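# Move the SOC bottle from fridge bin to bench

## Task

Look at the two bottles standing in the refrigerator's bin. If one carries the letters SOC, lift it out and set it upright on the bench, keep the other bottle upright inside the refrigerator, and close the refrigerator door. If neither bottle reads SOC, take nothing out, close the door, and press the CALL key on the operator panel until it latches down. Pressing CALL wrongly is irreversible.

## Robot and tools

ROBOT AND FRAME. Two six-joint arms, left_arm and right_arm, each ride a carriage (left_rail, right_rail) on one shared track running along y at x = 0. left_rail is always the carriage on the +y side; these names do not match image left and right. The scene frame is fixed to the table: z = 0 is the table top, +z up, +x is the direction the arms face, +y to their left, y = 0 at the track's centre. The table starts at x = 0.17 m. An arm's base sits at x = 0, y = its carriage's position_m, z = 0.04 m. Reported hand positions and orientations may be off by a few centimetres, more at long reach.

execute_actions. Argument actions is a list holding one action (an empty list just reports state and images). Optional cameras: a list of names, ["all"], or [] for none. An action may contain:
- rows: 1 to 15 rows, each applied for one 1/30 s step. Every row is a single list of 18 numbers, each in [-1, 1], covering both arms: left_arm first (shoulder pan, shoulder lift, elbow, wrist 1, wrist 2, wrist 3, then gripper position, force_limit, speed), then the same nine for right_arm. The six joint numbers are offsets, not poses: they are scaled (1.0 = 1.481 rad for pan and lift, 2.222 rad for elbow and the three wrists) and added to the Joint targets shown at the start of the call, not to the previous row. Repeating the same offset in a new call moves the joint further. Send zeros to keep an arm still, and resend your previous gripper numbers to leave a gripper unchanged (0 is itself a command).
- steps: 1 to 450, at least the number of rows, default 15. After the rows end the arm keeps heading to the last target, so give big moves enough steps; a move cut short may not finish on its own, so send the remainder.
- until: stop conditions on rail fields only, e.g. {"left_rail": {"position_status": ["!=", "moving"]}}; numbers need a comparison (=, !=, <, <=, >, >=). {"all": {"status": "ended"}} and {"any": {"status": "ended"}} are also allowed.
- left_rail / right_rail: position_m is an absolute place in metres along y (left_rail -0.8 to 1.5, right_rail -1.5 to 0.8); speed_m_s 0.01 to 1; acceleration_factor 0.1 to 1 (acceleration 1.4 m/s2 times it); or {"stop": true} alone. Any out-of-range value or unknown name rejects the whole call.

Joint ranges: pan, lift and wrists -6.283 to 6.283 rad, elbow -3.142 to 3.142. Asking more than 0.010 rad beyond a limit is refused. Joint targets move at most 1.7 rad/s (pan, lift) or 2.55 rad/s (others) and lag the commands by about 0.2 s.

GRIPPER. position +1 = open (140 mm); pads touch near -0.8; -1 closes until blocked. force_limit sets grip strength (about 14 N at -1 up to 58 N at +1 for a slow close); speed sets closing rate (about 30 mm/s at -1 to 250 mm/s at +1). Faster closes squeeze harder. Both start at +1. Fingers point along the gripper's +z and close along its y; end_effector_position is the closed-pad point, with fingertips about 9 to 33 mm beyond it. A block juts about 10 cm toward the gripper's +x. Grip with the outer quarter of the pads: deeper, the fingers fold and a narrow bottle may slip; fingertips pushed onto a surface also fold. After closing, check object_status = 2 (0 moving, 1 blocked opening, 3 reached target or pads met). To tighten, raise force_limit and change position slightly (-1 to -0.98). position_measured is in counts (3 open, 230 closed).

RAILS. Send position_m, then an action with until position_status != moving. Let the carriage arrive (within 0.3 mm) before placing a gripper or finishing. Keep carriages at least 0.78 m apart. Status words: done, moving, stopped, contact_stop (blocked, arm also stopped), time_out, stopped_with_arm, stopped_for_other_arm, stopped_for_other_carriage; position_answer not_taken means resend once still.

RESULTS. Joint positions, Joint velocities and Joint targets give per arm: rail (m), then six joints (rad). end_effector_position (m), quaternion wxyz, velocities. Joint torques (include arm weight, positive toward larger angle), Motor temperatures, Wrist force/torque in the end effector's axes (a push reads as force into the arm), Tool commands. "joint command not followed" means the clearance check altered targets; "joint sent to its limit" marks a clamp.

OTHER TOOLS. zoom_image: camera (cam_high, cam_low, cam_bench_left, cam_bench_mid, cam_bench_right, cam_left_wrist, cam_right_wrist) and region [x0, y0, x1, y1] in pixels, at most 504 by 504, from that camera's latest image; use it to read bottle letters. zero_wrist_force: arm (left_arm or right_arm) tares the wrist sensor. finished_scene: optional scene = 1, ends irreversibly.

AVOID. Anything dropped off the table or onto the track or strip fails the task. Contact torque at a joint's limit (pan/lift 300, elbow 136, wrists about 33 N m) or about 150 N of outside force stops that arm for 10 s. Do not let the arms or their grippers touch each other, slam the door, hit fixed objects, drop or release moving bottles, or twist the wrist under heavy leverage. Long stretched holds heat motors; 85 °C brakes the arm. Only press CALL if no SOC bottle exists.

Each tool is called after "Request:" in YAML: its name, and indented under it one key for each argument.

## Session

Request:
execute_actions:
  actions: []

Scene clock: 0.00 s.
left_arm: end_effector_position=(+0.3563, +1.2877, +0.5790) position_measured=3 object_status=3 end_effector_quat_wxyz=(+0.000, +0.000, +1.000, +0.000) | right_arm: end_effector_position=(+0.3563, -1.3027, +0.5790) position_measured=3 object_status=3 end_effector_quat_wxyz=(+0.000, +0.000, +1.000, +0.000)
Joint positions: left_arm=[1.209 -0.28 -2.157 1.821 -1.235 -1.571 -0.28] | right_arm=[-1.381 -0.28 -2.157 1.821 -1.235 -1.571 -0.28]
Joint velocities: within noise
Joint torques (N m): no reading
Motor temperatures (°C): left_arm=[43 30 33 40 44 39] | right_arm=[34 39 27 41 45 31]
Wrist force (N): no reading
Wrist torque (N m): no reading
Wrist force, peak (N): no reading
Joint targets: left_arm=[1.209 -0.280 -2.157 1.821 -1.235 -1.571 -0.280] | right_arm=[-1.381 -0.280 -2.157 1.821 -1.235 -1.571 -0.280]
Tool commands: left_gripper/position=+1.0 left_gripper/force_limit=+1.0 left_gripper/speed=+1.0 right_gripper/position=+1.0 right_gripper/force_limit=+1.0 right_gripper/speed=+1.0
left_rail: position_m=1.209 position_status=done
right_rail: position_m=-1.381 position_status=done

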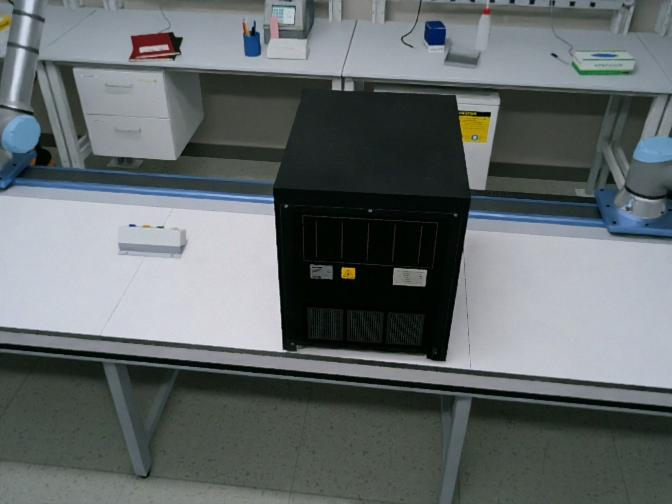

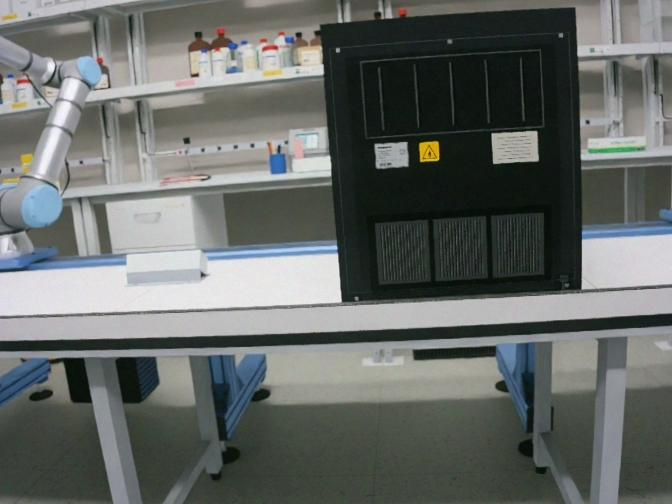

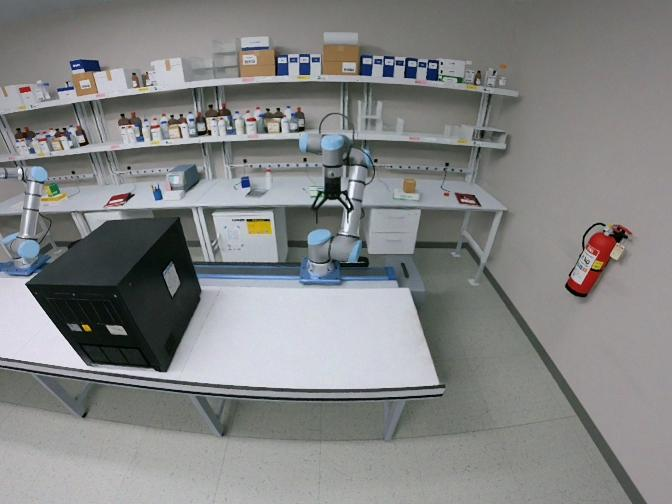

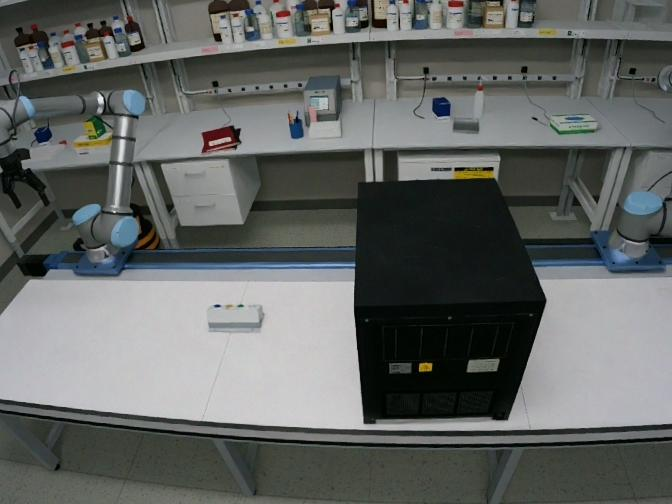

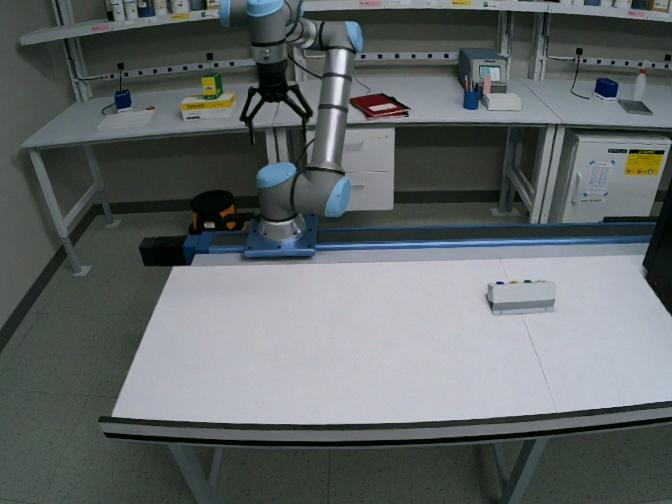

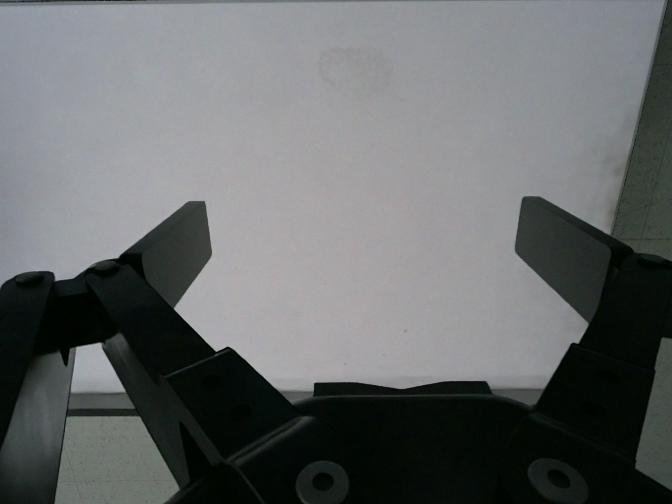

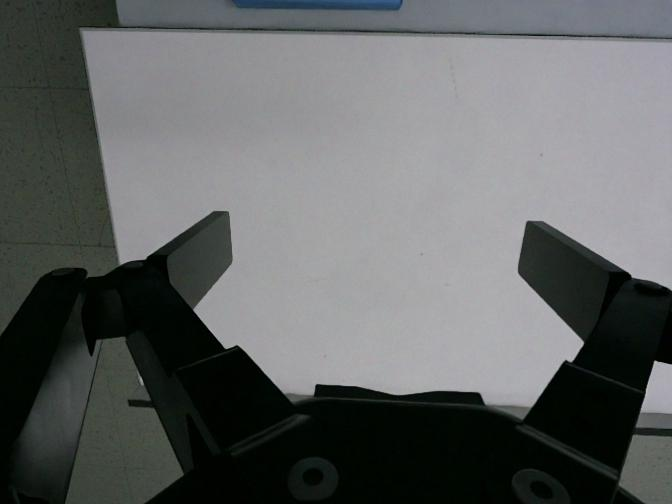

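Request:
zoom_image:
  camera: "cam_bench_mid"
  region: [340, 160, 560, 440]

Request:
zoom_image:
  camera: "cam_bench_left"
  region: [0, 180, 240, 400]

Request:
zoom_image:
  camera: "cam_bench_mid"
  region: [190, 280, 290, 350]

Request:
zoom_image:
  camera: "cam_high"
  region: [260, 80, 480, 360]

Scaled by 1.800 from the camera's 672x504 image, which has a finer 960x720 frame.

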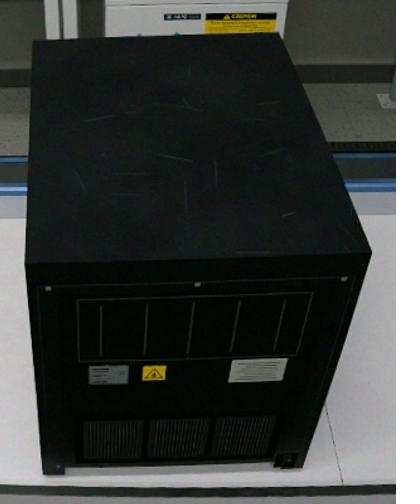

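Scaled by 2.100 from the camera's 672x504 image, which has a finer 960x720 frame.

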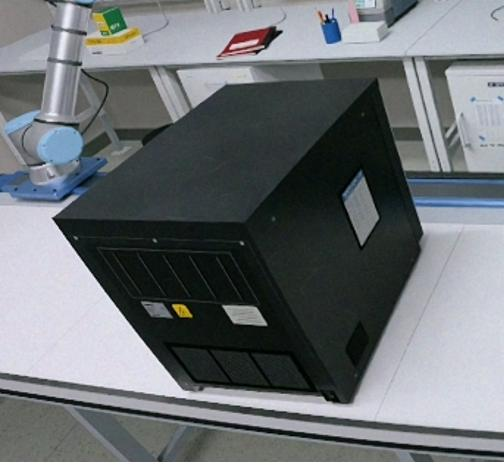

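Scaled by 5.040 from the camera's 672x504 image, which has a finer 960x720 frame.

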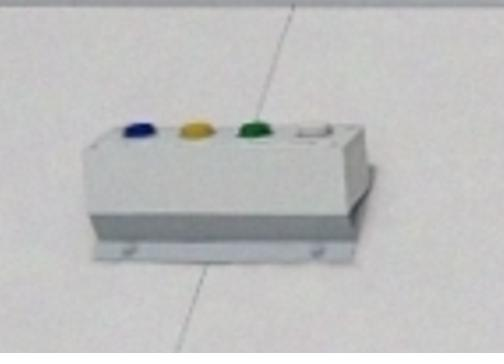

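Scaled by 1.800 from the camera's 672x504 image, which has a finer 960x720 frame.

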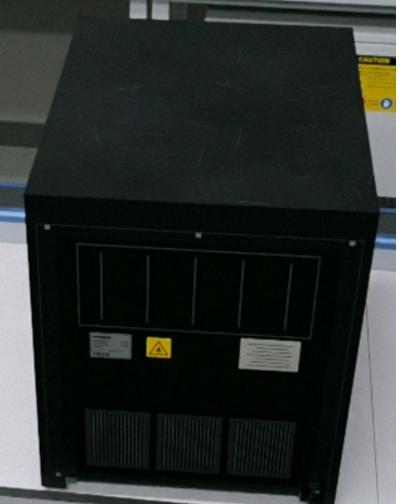

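Request:
execute_actions:
  actions:
    - {"rows": [[-0.9453, 0.3376, 0, 0, 0, 0.1, 1, 1, 1, 0, 0, 0, 0, 0, 0, 1, 1, 1]], "steps": 36}

Scene clock: 83.43 s.
left_arm: end_effector_position=(+0.1235, +0.7396, +0.3814) position_measured=3 object_status=3 end_effector_quat_wxyz=(-0.160, +0.702, +0.667, +0.189) | right_arm: end_effector_position=(+0.3563, -1.3027, +0.5790) position_measured=3 object_status=3 end_effector_quat_wxyz=(+0.000, +0.000, +1.000, +0.000)
Joint positions: left_arm=[1.209 -1.68 -1.657 1.821 -1.235 -1.571 -0.058] | right_arm=[-1.381 -0.28 -2.157 1.821 -1.235 -1.571 -0.28]
Joint torques (N m): left_arm=[-8.3 -30.11 -53.13 -2.66 2.44 2.05] | right_arm=[-3.66 3.91 -50.43 -4.23 0.26 0.16]
Wrist force (N): left_arm=[0.1 -0.3 -0.5] | right_arm=[0.2 0.2 0.0]
Wrist torque (N m): left_arm=[-0.03 0.09 -0.32] | right_arm=[0.04 -0.04 0.00]
Wrist force, peak (N): left_arm=[15.2 11.3 -9.9] | right_arm=[0.0 -0.3 0.5]
Joint targets: left_arm=[1.209 -1.681 -1.657 1.821 -1.235 -1.571 -0.058] | right_arm=[-1.381 -0.280 -2.157 1.821 -1.235 -1.571 -0.280]
left_rail: position_m=1.209 position_status=done
right_rail: position_m=-1.381 position_status=done

Request:
execute_actions:
  actions:
    - {"rows": [[-0.6023, 0.3916, -0.2149, 0.4361, 0.2559, 0.0261, 1, 1, 1, 0, 0, 0, 0, 0, 0, 1, 1, 1]], "steps": 36}

Request:
execute_actions:
  actions:
    - {"left_rail": {"position_m": 0.9}, "steps": 90, "until": {"left_rail": {"position_status": ["!=", "moving"]}}}
  cameras: ["cam_left_wrist", "cam_bench_mid"]

Scene clock: 90.80 s.
left_arm: end_effector_position=(-0.2749, +0.6091, +0.4898) position_measured=3 object_status=3 end_effector_quat_wxyz=(+0.000, +0.707, +0.000, +0.707) | right_arm: end_effector_position=(+0.3563, -1.3027, +0.5790) position_measured=3 object_status=3 end_effector_quat_wxyz=(+0.000, +0.000, +1.000, +0.000)
Joint positions: left_arm=[1.209 -2.573 -1.077 1.343 -0.266 -1.002 0] | right_arm=[-1.381 -0.28 -2.157 1.821 -1.235 -1.571 -0.28]
Joint torques (N m): left_arm=[-10.6 -75.16 -59.32 5.28 3.93 2.08] | right_arm=[-1.56 1.89 -50.79 -4.13 -0.31 -0.11]
Wrist force (N): left_arm=[-0.6 0.1 0.4] | right_arm=[0.3 -0.2 0.0]
Wrist torque (N m): left_arm=[0.12 0.43 -0.41] | right_arm=[-0.05 -0.06 0.00]
Wrist force, peak (N): left_arm=[2.6 18.2 -11.9] | right_arm=[0.2 -0.2 0.7]
Joint targets: left_arm=[1.209 -2.573 -1.077 1.343 -0.266 -1.002 0.000] | right_arm=[-1.381 -0.280 -2.157 1.821 -1.235 -1.571 -0.280]
left_rail: position_m=1.209 position_status=done
right_rail: position_m=-1.381 position_status=done

Scene clock: 92.10 s.
left_arm: end_effector_position=(-0.2750, +0.2999, +0.4898) position_measured=3 object_status=3 end_effector_quat_wxyz=(+0.000, +0.707, +0.000, +0.707) | right_arm: end_effector_position=(+0.3563, -1.3027, +0.5790) position_measured=3 object_status=3 end_effector_quat_wxyz=(+0.000, +0.000, +1.000, +0.000)
Joint positions: left_arm=[0.9 -2.573 -1.077 1.343 -0.266 -1.002 0] | right_arm=[-1.381 -0.28 -2.157 1.821 -1.235 -1.571 -0.28]
Joint torques (N m): left_arm=[0.86 -96.41 -50.36 2.88 -0.14 1.67] | right_arm=[-2.69 5.38 -50.15 -4.23 -0.04 -0.21]
Wrist force (N): left_arm=[-0.7 0.2 0.6] | right_arm=[0.1 0.0 0.0]
Wrist torque (N m): left_arm=[0.15 0.46 -0.41] | right_arm=[0.01 -0.03 0.00]
Wrist force, peak (N): left_arm=[-0.9 2.9 0.6] | right_arm=[0.2 -0.1 0.7]
Joint targets: left_arm=[0.900 -2.573 -1.077 1.343 -0.266 -1.002 0.000] | right_arm=[-1.381 -0.280 -2.157 1.821 -1.235 -1.571 -0.280]
Tool commands: left_gripper/position=+1.0 left_gripper/force_limit=+1.0 left_gripper/speed=+1.0 right_gripper/position=+1.0 right_gripper/force_limit=+1.0 right_gripper/speed=+1.0
left_rail: position_m=0.900 position_status=done
right_rail: position_m=-1.381 position_status=done
camera_calibration:
cam_left_wrist: T_world_to_cam=[[0.00297502, -0.999773, -0.0211023, 0.324286], [-0.382481, 0.0183602, -0.923781, 0.328201], [0.923959, 0.0108195, -0.382339, 0.622008], [0, 0, 0, 1]] pos_world=[-0.450144, 0.311457, 0.547846]
Images, in order (width x height): cam_bench_mid 672x504, cam_left_wrist 672x504.

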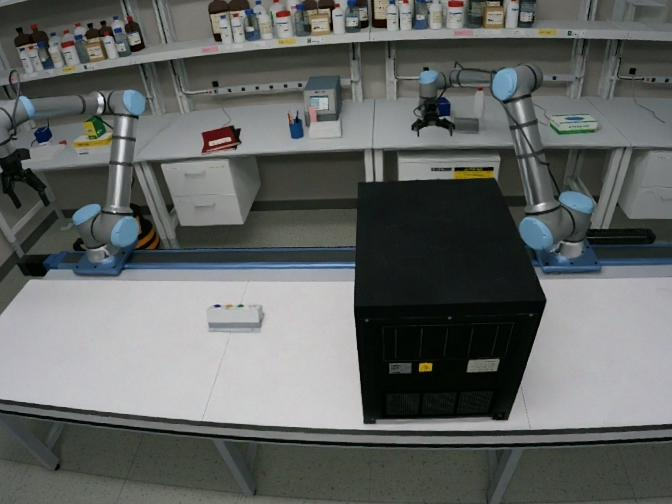

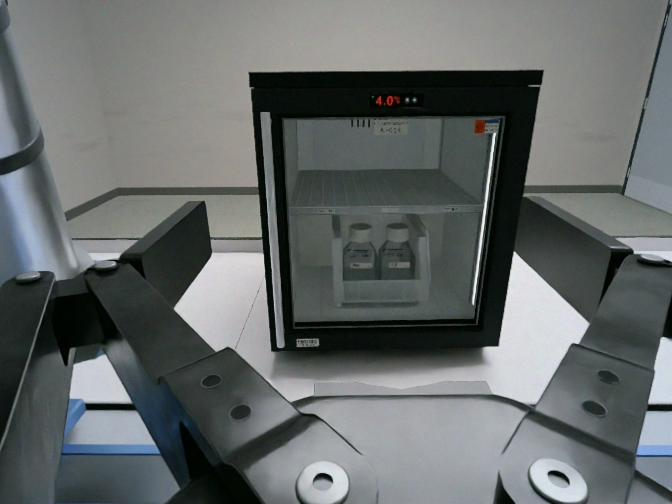

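Request:
zoom_image:
  camera: "cam_left_wrist"
  region: [240, 60, 400, 220]

Request:
zoom_image:
  camera: "cam_left_wrist"
  region: [240, 200, 400, 360]

Request:
zoom_image:
  camera: "cam_left_wrist"
  region: [390, 60, 550, 220]

Request:
zoom_image:
  camera: "cam_left_wrist"
  region: [390, 200, 550, 360]

Request:
zoom_image:
  camera: "cam_left_wrist"
  region: [330, 210, 430, 310]

Scaled by 3.150 from the camera's 672x504 image, which has a finer 960x720 frame.

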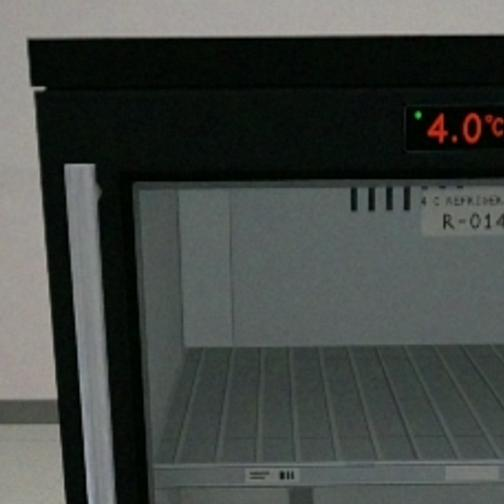

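Scaled by 3.150 from the camera's 672x504 image, which has a finer 960x720 frame.

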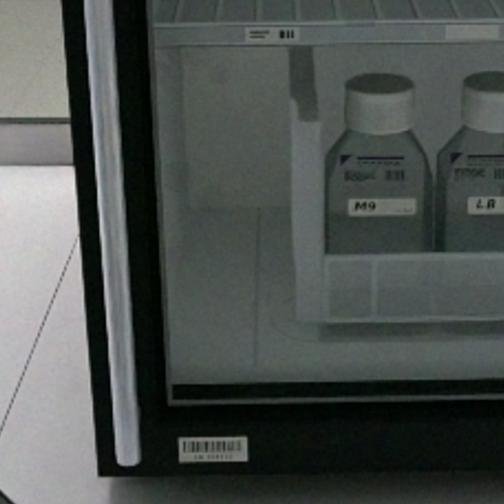

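Scaled by 3.150 from the camera's 672x504 image, which has a finer 960x720 frame.

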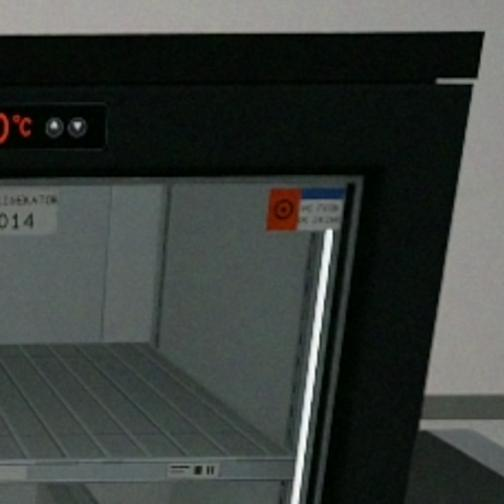

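Scaled by 3.150 from the camera's 672x504 image, which has a finer 960x720 frame.

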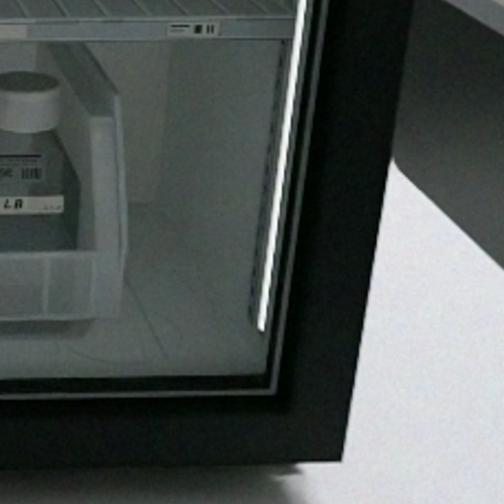

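Scaled by 5.040 from the camera's 672x504 image, which has a finer 960x720 frame.

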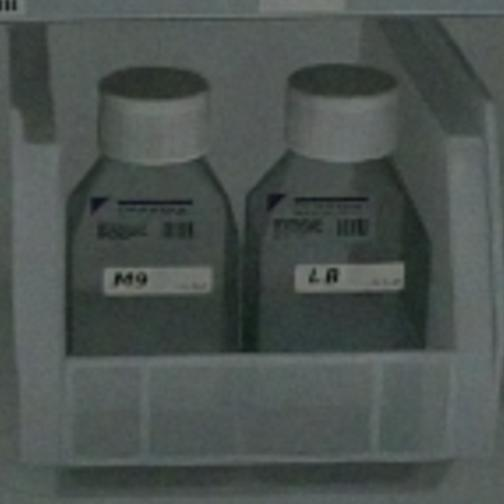

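Request:
execute_actions:
  actions:
    - {"rows": [[0.2869, -0.1078, 0.2362, -0.1646, 0.1913, 0, 1, 1, 1, 0, 0, 0, 0, 0, 0, 1, 1, 1]], "steps": 24}
  cameras: ["cam_left_wrist"]

Request:
zoom_image:
  camera: "cam_left_wrist"
  region: [220, 180, 460, 360]

Scene clock: 128.13 s.
left_arm: end_effector_position=(+0.1248, +0.2499, +0.3421) position_measured=3 object_status=3 end_effector_quat_wxyz=(+0.000, +0.707, +0.000, +0.707) | right_arm: end_effector_position=(+0.3563, -1.3027, +0.5790) position_measured=3 object_status=3 end_effector_quat_wxyz=(+0.000, +0.000, +1.000, +0.000)
Joint positions: left_arm=[0.9 -2.148 -1.236 1.868 -0.632 -0.577 0] | right_arm=[-1.381 -0.28 -2.157 1.821 -1.235 -1.571 -0.28]
Joint torques (N m): left_arm=[10.06 -75.79 -23.93 -0.59 3.91 -0.63] | right_arm=[-4.04 4.76 -49.1 -4.39 0.03 -0.16]
Wrist force (N): left_arm=[-0.4 0.8 0.7] | right_arm=[0.0 0.0 0.1]
Wrist torque (N m): left_arm=[0.31 0.38 -0.43] | right_arm=[-0.01 0.00 0.00]
Wrist force, peak (N): left_arm=[-1.1 -9.0 -20.5] | right_arm=[0.2 -0.7 0.2]
Joint targets: left_arm=[0.900 -2.148 -1.236 1.868 -0.632 -0.577 0.000] | right_arm=[-1.381 -0.280 -2.157 1.821 -1.235 -1.571 -0.280]
left_rail: position_m=0.900 position_status=done
right_rail: position_m=-1.381 position_status=done
camera_calibration:
cam_left_wrist: T_world_to_cam=[[0.00279456, -0.999782, -0.0207138, 0.269732], [-0.383058, 0.0180636, -0.923548, 0.345773], [0.92372, 0.0105155, -0.382924, 0.196967], [0, 0, 0, 1]] pos_world=[-0.0502448, 0.261356, 0.400348]
Images, in order (width x height): cam_left_wrist 672x504.

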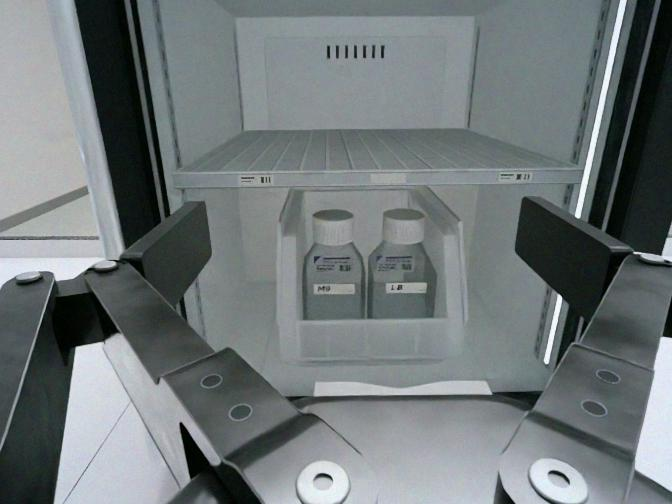

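Scaled by 2.100 from the camera's 672x504 image, which has a finer 960x720 frame.

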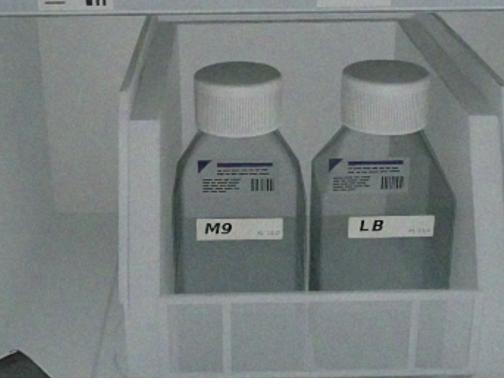

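Request:
zoom_image:
  camera: "cam_left_wrist"
  region: [290, 200, 450, 330]

Request:
zoom_image:
  camera: "cam_bench_left"
  region: [150, 200, 230, 320]

Request:
zoom_image:
  camera: "cam_high"
  region: [110, 215, 200, 265]

Scaled by 3.150 from the camera's 672x504 image, which has a finer 960x720 frame.

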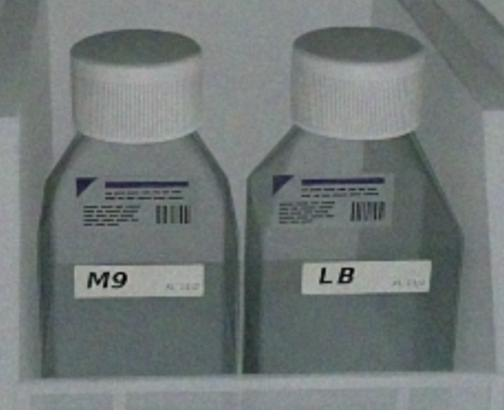

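This scene's latest camera images include none from cam_bench_left. They are from: cam_left_wrist. cam_bench_left's image comes with the result of a call that names it in "cameras".

This scene's latest camera images include none from cam_high. They are from: cam_left_wrist. cam_high's image comes with the result of a call that names it in "cameras".

Request:
execute_actions:
  actions:
    - {"rows": [[0, 0, 0, 0, 0, 0, 1, 1, 1, 0, -0.0431, 0.1941, -0.1653, 0, 0, 1, 1, 1]], "left_rail": {"position_m": 1.3}, "right_rail": {"position_m": -0.62}, "steps": 90, "until": {"all": {"status": "ended"}}}
  cameras: ["cam_right_wrist"]

Request:
execute_actions:
  actions:
    - {"rows": [[-0.0124, -0.2293, 0.1375, 0.0153, 0.3354, 0, 1, 1, 1, 0, 0, 0, 0, 0, 0, 1, 1, 1]], "steps": 24}
  cameras: ["cam_left_wrist", "cam_right_wrist"]

Scene clock: 170.73 s.
left_arm: end_effector_position=(+0.1251, +0.6500, +0.3420) position_measured=3 object_status=3 end_effector_quat_wxyz=(+0.000, +0.707, +0.000, +0.707) | right_arm: end_effector_position=(+0.3561, -0.5414, +0.3499) position_measured=3 object_status=3 end_effector_quat_wxyz=(+0.000, +0.000, +1.000, +0.000)
Joint positions: left_arm=[1.3 -2.148 -1.236 1.868 -0.632 -0.577 0] | right_arm=[-0.62 -0.281 -2.221 2.252 -1.602 -1.571 -0.28]
Joint torques (N m): left_arm=[-2.27 -56.21 -51.13 3.16 -2.8 -0.62] | right_arm=[-4.37 13.78 -38.36 -7.92 -0.54 -0.29]
Wrist force (N): left_arm=[-0.5 0.8 0.6] | right_arm=[0.2 -0.4 0.2]
Wrist torque (N m): left_arm=[0.28 0.41 -0.44] | right_arm=[-0.10 -0.04 0.01]
Wrist force, peak (N): left_arm=[-0.9 3.5 0.5] | right_arm=[6.6 -0.6 -17.0]
Joint targets: left_arm=[1.300 -2.148 -1.236 1.868 -0.632 -0.577 0.000] | right_arm=[-0.620 -0.280 -2.221 2.252 -1.602 -1.571 -0.280]
left_rail: position_m=1.300 position_status=done
right_rail: position_m=-0.620 position_status=done
camera_calibration:
cam_right_wrist: T_world_to_cam=[[-0.0274754, 0.996971, -0.0727623, 0.597249], [0.933303, 0.0516558, 0.355355, -0.432728], [0.358037, -0.0581457, -0.931895, 0.347526], [0, 0, 0, 1]] pos_world=[0.295849, -0.55288, 0.521087]
Images, in order (width x height): cam_right_wrist 672x504.

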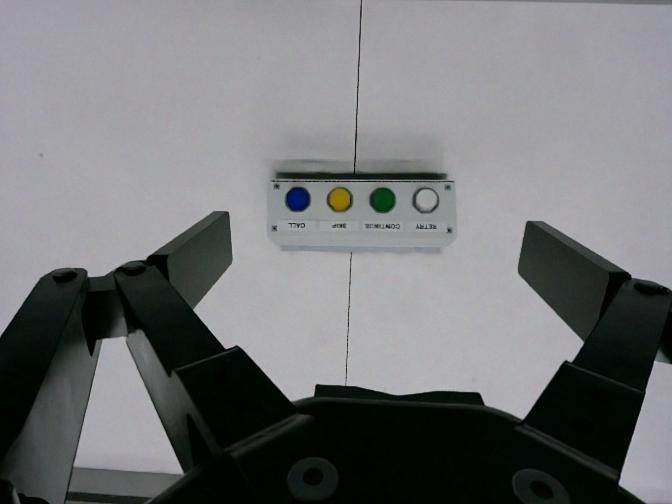

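Scene clock: 171.83 s.
left_arm: end_effector_position=(+0.1270, +0.5783, +0.3919) position_measured=3 object_status=3 end_effector_quat_wxyz=(+0.263, +0.656, -0.263, +0.656) | right_arm: end_effector_position=(+0.3561, -0.5414, +0.3499) position_measured=3 object_status=3 end_effector_quat_wxyz=(+0.000, +0.000, +1.000, +0.000)
Joint positions: left_arm=[1.3 -2.166 -1.576 2.174 -0.598 0.168 0] | right_arm=[-0.62 -0.281 -2.221 2.252 -1.602 -1.571 -0.28]
Joint torques (N m): left_arm=[-9.94 -49.25 -26.41 1.04 3.86 -0.82] | right_arm=[-2.41 17.88 -37.78 -7.86 -0.53 0.12]
Wrist force (N): left_arm=[-0.6 0.8 0.6] | right_arm=[-0.1 -0.3 0.2]
Wrist torque (N m): left_arm=[0.30 0.39 -0.46] | right_arm=[-0.08 0.03 0.01]
Wrist force, peak (N): left_arm=[-4.5 11.9 -8.5] | right_arm=[-0.1 -0.6 0.3]
Joint targets: left_arm=[1.300 -2.166 -1.576 2.174 -0.598 0.168 0.000] | right_arm=[-0.620 -0.280 -2.221 2.252 -1.602 -1.571 -0.280]
left_rail: position_m=1.300 position_status=done
right_rail: position_m=-0.620 position_status=done
camera_calibration:
cam_left_wrist: T_world_to_cam=[[-0.689065, -0.724403, -0.0207268, 0.527815], [-0.264322, 0.277852, -0.923543, 0.22124], [0.674776, -0.630903, -0.382934, 0.613117], [0, 0, 0, 1]] pos_world=[0.00846086, 0.707696, 0.450048]
cam_right_wrist: T_world_to_cam=[[-0.0274754, 0.996971, -0.0727623, 0.59715], [0.933303, 0.0516558, 0.355355, -0.432733], [0.358037, -0.0581457, -0.931895, 0.347531], [0, 0, 0, 1]] pos_world=[0.295849, -0.55278, 0.521087]
Images, in order (width x height): cam_left_wrist 672x504, cam_right_wrist 672x504.

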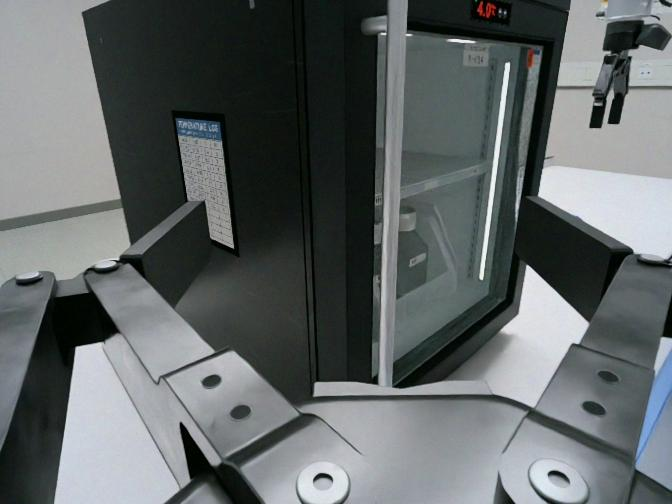

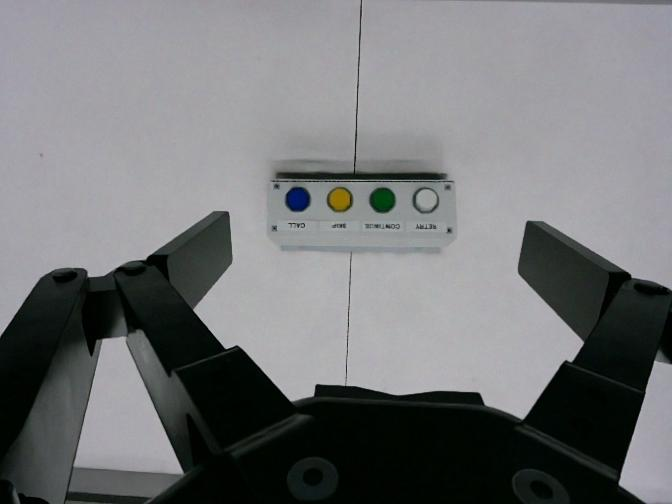

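Request:
zoom_image:
  camera: "cam_right_wrist"
  region: [255, 160, 465, 260]

Request:
zoom_image:
  camera: "cam_left_wrist"
  region: [280, 0, 580, 200]

Request:
zoom_image:
  camera: "cam_left_wrist"
  region: [280, 200, 580, 400]

Scaled by 2.400 from the camera's 672x504 image, which has a finer 960x720 frame.

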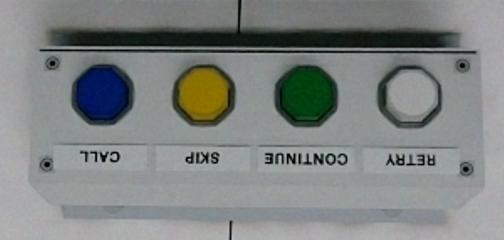

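Scaled by 1.680 from the camera's 672x504 image, which has a finer 960x720 frame.

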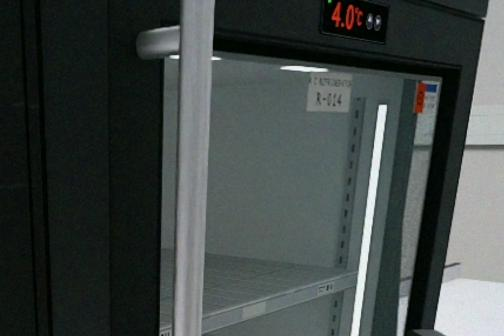

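Scaled by 1.680 from the camera's 672x504 image, which has a finer 960x720 frame.

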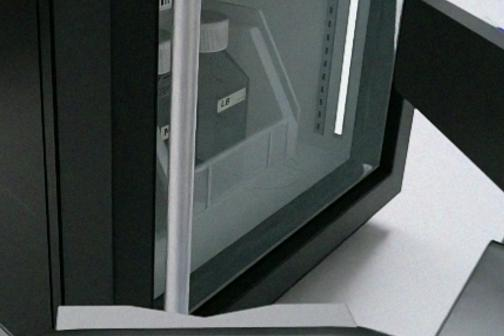

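Request:
zoom_image:
  camera: "cam_left_wrist"
  region: [270, 0, 400, 100]

Request:
zoom_image:
  camera: "cam_left_wrist"
  region: [270, 290, 400, 390]

Scaled by 3.877 from the camera's 672x504 image, which has a finer 960x720 frame.

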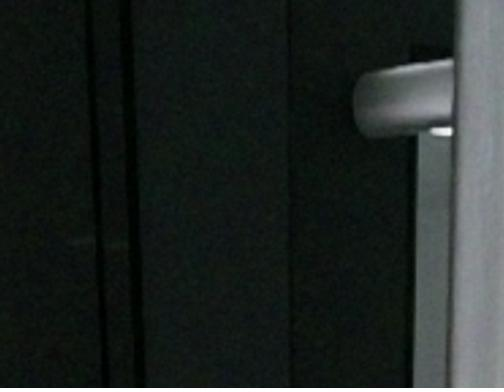

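Scaled by 3.877 from the camera's 672x504 image, which has a finer 960x720 frame.

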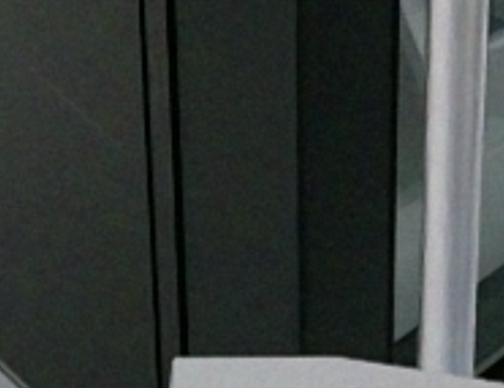

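Request:
execute_actions:
  actions: []
  cameras: ["cam_low", "cam_bench_right", "cam_high", "cam_bench_mid"]

Request:
zoom_image:
  camera: "cam_low"
  region: [100, 230, 230, 300]

Request:
zoom_image:
  camera: "cam_bench_right"
  region: [470, 255, 570, 325]

Request:
zoom_image:
  camera: "cam_high"
  region: [100, 200, 210, 270]

Scene clock: 252.53 s.
left_arm: end_effector_position=(+0.1269, +0.5783, +0.3919) position_measured=3 object_status=3 end_effector_quat_wxyz=(+0.264, +0.656, -0.263, +0.656) | right_arm: end_effector_position=(+0.3561, -0.5414, +0.3499) position_measured=3 object_status=3 end_effector_quat_wxyz=(+0.000, +0.000, +1.000, +0.000)
Joint positions: left_arm=[1.3 -2.166 -1.576 2.174 -0.598 0.168 0] | right_arm=[-0.62 -0.281 -2.221 2.252 -1.602 -1.571 -0.28]
Joint velocities: within noise
Joint torques (N m): left_arm=[-6.02 -47.41 -26.72 1 4.24 -0.51] | right_arm=[-4.66 17.36 -37.86 -7.68 -0.44 -0.08]
Motor temperatures (°C): left_arm=[42 30 33 39 43 38] | right_arm=[33 39 27 40 44 30]
Wrist force (N): left_arm=[-1.0 0.6 0.7] | right_arm=[-0.1 -0.1 0.2]
Wrist torque (N m): left_arm=[0.27 0.50 -0.46] | right_arm=[-0.03 0.03 0.01]
Wrist force, peak (N): left_arm=[-1.3 1.4 0.7] | right_arm=[-0.2 -0.5 0.6]
Joint targets: left_arm=[1.300 -2.166 -1.576 2.174 -0.598 0.168 0.000] | right_arm=[-0.620 -0.280 -2.221 2.252 -1.602 -1.571 -0.280]
Tool commands: left_gripper/position=+1.0 left_gripper/force_limit=+1.0 left_gripper/speed=+1.0 right_gripper/position=+1.0 right_gripper/force_limit=+1.0 right_gripper/speed=+1.0
left_rail: position_m=1.300 position_status=done
right_rail: position_m=-0.620 position_status=done
Images, in order (width x height): cam_high 672x504, cam_low 672x504, cam_bench_mid 672x504, cam_bench_right 672x504.

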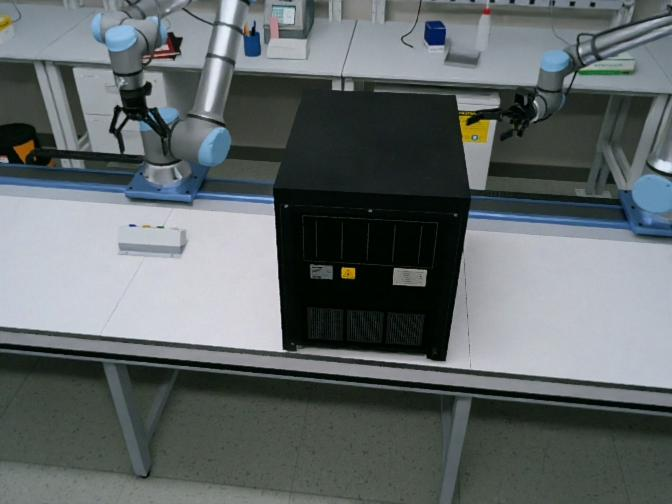

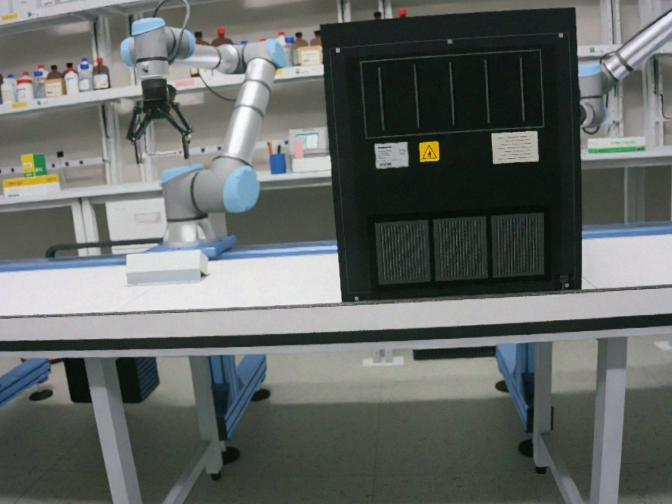

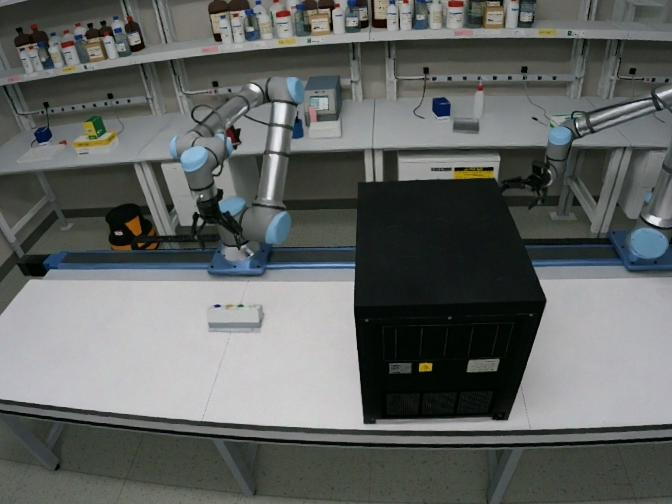

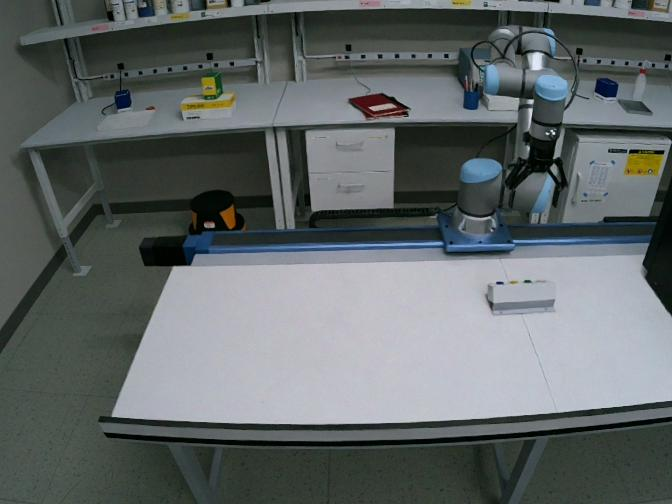

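Scaled by 3.877 from the camera's 672x504 image, which has a finer 960x720 frame.

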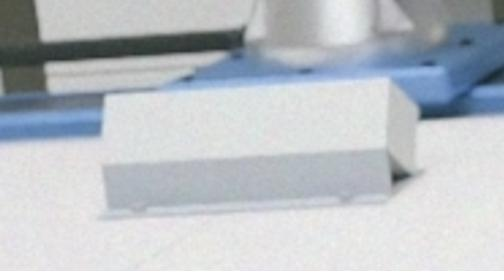

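Scaled by 5.040 from the camera's 672x504 image, which has a finer 960x720 frame.

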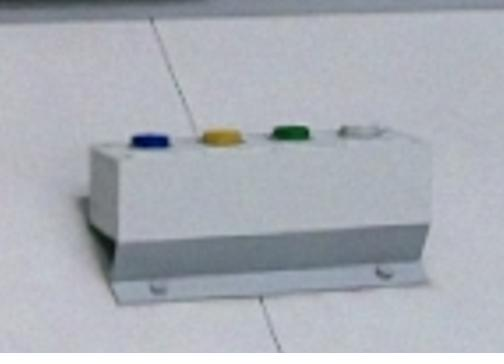

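Scaled by 4.582 from the camera's 672x504 image, which has a finer 960x720 frame.

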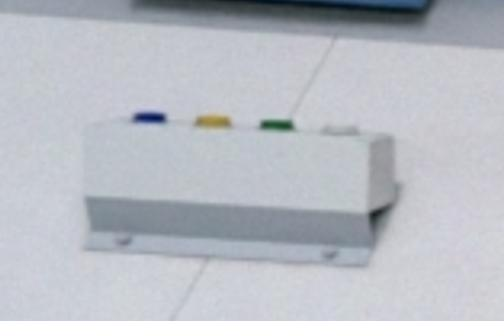

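Request:
execute_actions:
  actions:
    - {"rows": [[0, 0, 0, 0, 0, 0, 1, 1, 1, 0, 0, 0, 0, 0, 0, -1, 0, 0.2]], "right_rail": {"position_m": -1.15}, "steps": 90, "until": {"right_rail": {"position_status": ["!=", "moving"]}}}

Request:
execute_actions:
  actions:
    - {"rows": [[0, 0, 0, 0, 0, 0, 1, 1, 1, 0.7993, 0.4481, 0.0366, -0.4784, -0.1699, 0.5051, -1, 0, 0.2]], "steps": 45}
  cameras: ["cam_right_wrist"]

Scene clock: 293.27 s.
left_arm: end_effector_position=(+0.1269, +0.5783, +0.3919) position_measured=3 object_status=3 end_effector_quat_wxyz=(+0.264, +0.656, -0.263, +0.656) | right_arm: end_effector_position=(+0.3561, -1.0713, +0.3499) position_measured=234 object_status=3 end_effector_quat_wxyz=(+0.000, +0.000, +1.000, +0.000)
Joint positions: left_arm=[1.3 -2.166 -1.576 2.174 -0.598 0.168 0] | right_arm=[-1.15 -0.281 -2.221 2.252 -1.602 -1.571 -0.28]
Joint torques (N m): left_arm=[-6.13 -48.6 -26.96 0.95 4.21 -0.57] | right_arm=[0.65 4.74 -45.14 -6.88 -0.52 -0.79]
Wrist force (N): left_arm=[-0.9 1.0 0.6] | right_arm=[-0.1 -0.3 0.2]
Wrist torque (N m): left_arm=[0.36 0.46 -0.45] | right_arm=[-0.07 0.03 0.01]
Wrist force, peak (N): left_arm=[-1.4 1.1 1.2] | right_arm=[0.2 -3.2 0.2]
Joint targets: left_arm=[1.300 -2.166 -1.576 2.174 -0.598 0.168 0.000] | right_arm=[-1.150 -0.280 -2.221 2.252 -1.602 -1.571 -0.280]
left_rail: position_m=1.300 position_status=done
right_rail: position_m=-1.150 position_status=done

Scene clock: 294.97 s.
left_arm: end_effector_position=(+0.1269, +0.5783, +0.3919) position_measured=3 object_status=3 end_effector_quat_wxyz=(+0.264, +0.656, -0.263, +0.656) | right_arm: end_effector_position=(+0.3511, -0.6259, +0.1695) position_measured=234 object_status=3 end_effector_quat_wxyz=(+0.242, +0.000, +0.970, +0.000)
Joint positions: left_arm=[1.3 -2.166 -1.576 2.174 -0.598 0.168 0] | right_arm=[-1.15 0.903 -1.557 2.334 -2.665 -1.948 0.842]
Joint torques (N m): left_arm=[-4.31 -47.47 -27.31 0.99 3.78 -0.6] | right_arm=[11 -30.62 -33.03 -9.11 -3.9 3.43]
Wrist force (N): left_arm=[-0.9 0.7 0.5] | right_arm=[0.0 -0.1 1.1]
Wrist torque (N m): left_arm=[0.28 0.45 -0.45] | right_arm=[0.07 0.13 -0.06]
Wrist force, peak (N): left_arm=[-1.0 1.4 0.6] | right_arm=[2.3 -1.5 -13.8]
Joint targets: left_arm=[1.300 -2.166 -1.576 2.174 -0.598 0.168 0.000] | right_arm=[-1.150 0.904 -1.557 2.334 -2.665 -1.948 0.842]
left_rail: position_m=1.300 position_status=done
right_rail: position_m=-1.150 position_status=done
camera_calibration:
cam_right_wrist: T_world_to_cam=[[0.00947248, 0.996962, -0.0773069, 0.655989], [0.657304, 0.0520532, 0.751826, -0.329661], [0.753566, -0.0579358, -0.654814, -0.00938896], [0, 0, 0, 1]] pos_world=[0.217549, -0.637381, 0.292413]
Images, in order (width x height): cam_right_wrist 672x504.

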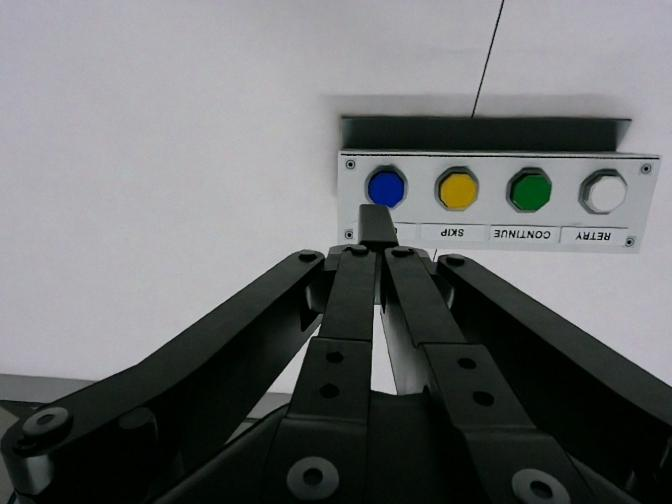

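Request:
zoom_image:
  camera: "cam_right_wrist"
  region: [320, 100, 480, 260]

Scaled by 3.150 from the camera's 672x504 image, which has a finer 960x720 frame.

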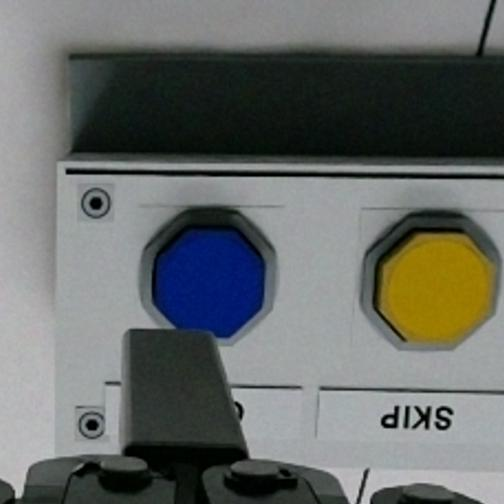

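Request:
execute_actions:
  actions:
    - {"rows": [[0, 0, 0, 0, 0, 0, 1, 1, 1, -0.02248, 0.0977, 0.00135, -0.0720, 0.0047, -0.01517, -1, 0, 0.2]], "steps": 24}
  cameras: ["cam_right_wrist"]

Request:
zoom_image:
  camera: "cam_right_wrist"
  region: [300, 120, 500, 270]

Scene clock: 376.40 s.
left_arm: end_effector_position=(+0.1269, +0.5783, +0.3919) position_measured=3 object_status=3 end_effector_quat_wxyz=(+0.264, +0.656, -0.263, +0.656) | right_arm: end_effector_position=(+0.3842, -0.6139, +0.1076) position_measured=234 object_status=3 end_effector_quat_wxyz=(+0.242, +0.000, +0.970, +0.000)
Joint positions: left_arm=[1.3 -2.166 -1.576 2.174 -0.598 0.168 0] | right_arm=[-1.15 0.87 -1.412 2.337 -2.825 -1.938 0.808]
Joint torques (N m): left_arm=[-2.32 -46.92 -27.96 0.91 3.68 -0.33] | right_arm=[-17.44 -36.01 -19.8 -8.54 1.59 -3.43]
Wrist force (N): left_arm=[-0.8 0.8 0.6] | right_arm=[0.3 -0.1 1.0]
Wrist torque (N m): left_arm=[0.32 0.45 -0.45] | right_arm=[0.06 0.06 0.14]
Wrist force, peak (N): left_arm=[-1.3 1.2 1.3] | right_arm=[3.4 -0.2 -8.8]
Joint targets: left_arm=[1.300 -2.166 -1.576 2.174 -0.598 0.168 0.000] | right_arm=[-1.150 0.870 -1.412 2.337 -2.825 -1.938 0.808]
left_rail: position_m=1.300 position_status=done
right_rail: position_m=-1.150 position_status=done
camera_calibration:
cam_right_wrist: T_world_to_cam=[[0.00969684, 0.996956, -0.0773668, 0.638881], [0.657255, 0.051955, 0.751875, -0.305499], [0.753605, -0.0581406, -0.654751, -0.0742464], [0, 0, 0, 1]] pos_world=[0.250549, -0.625381, 0.230513]
Images, in order (width x height): cam_right_wrist 672x504.

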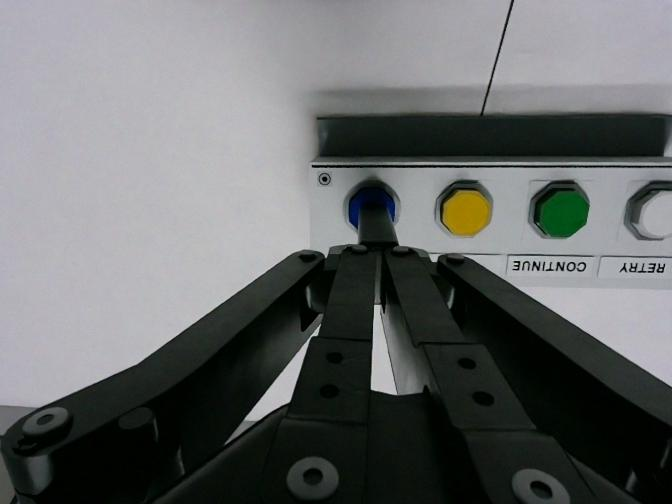

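Scaled by 2.520 from the camera's 672x504 image, which has a finer 960x720 frame.

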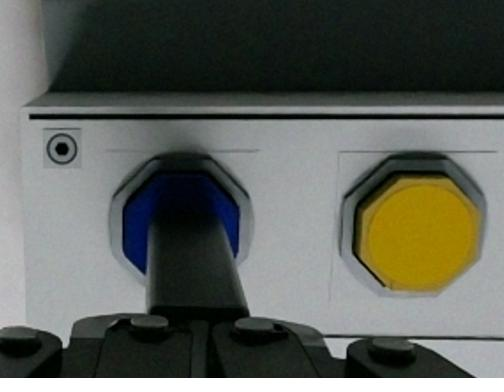

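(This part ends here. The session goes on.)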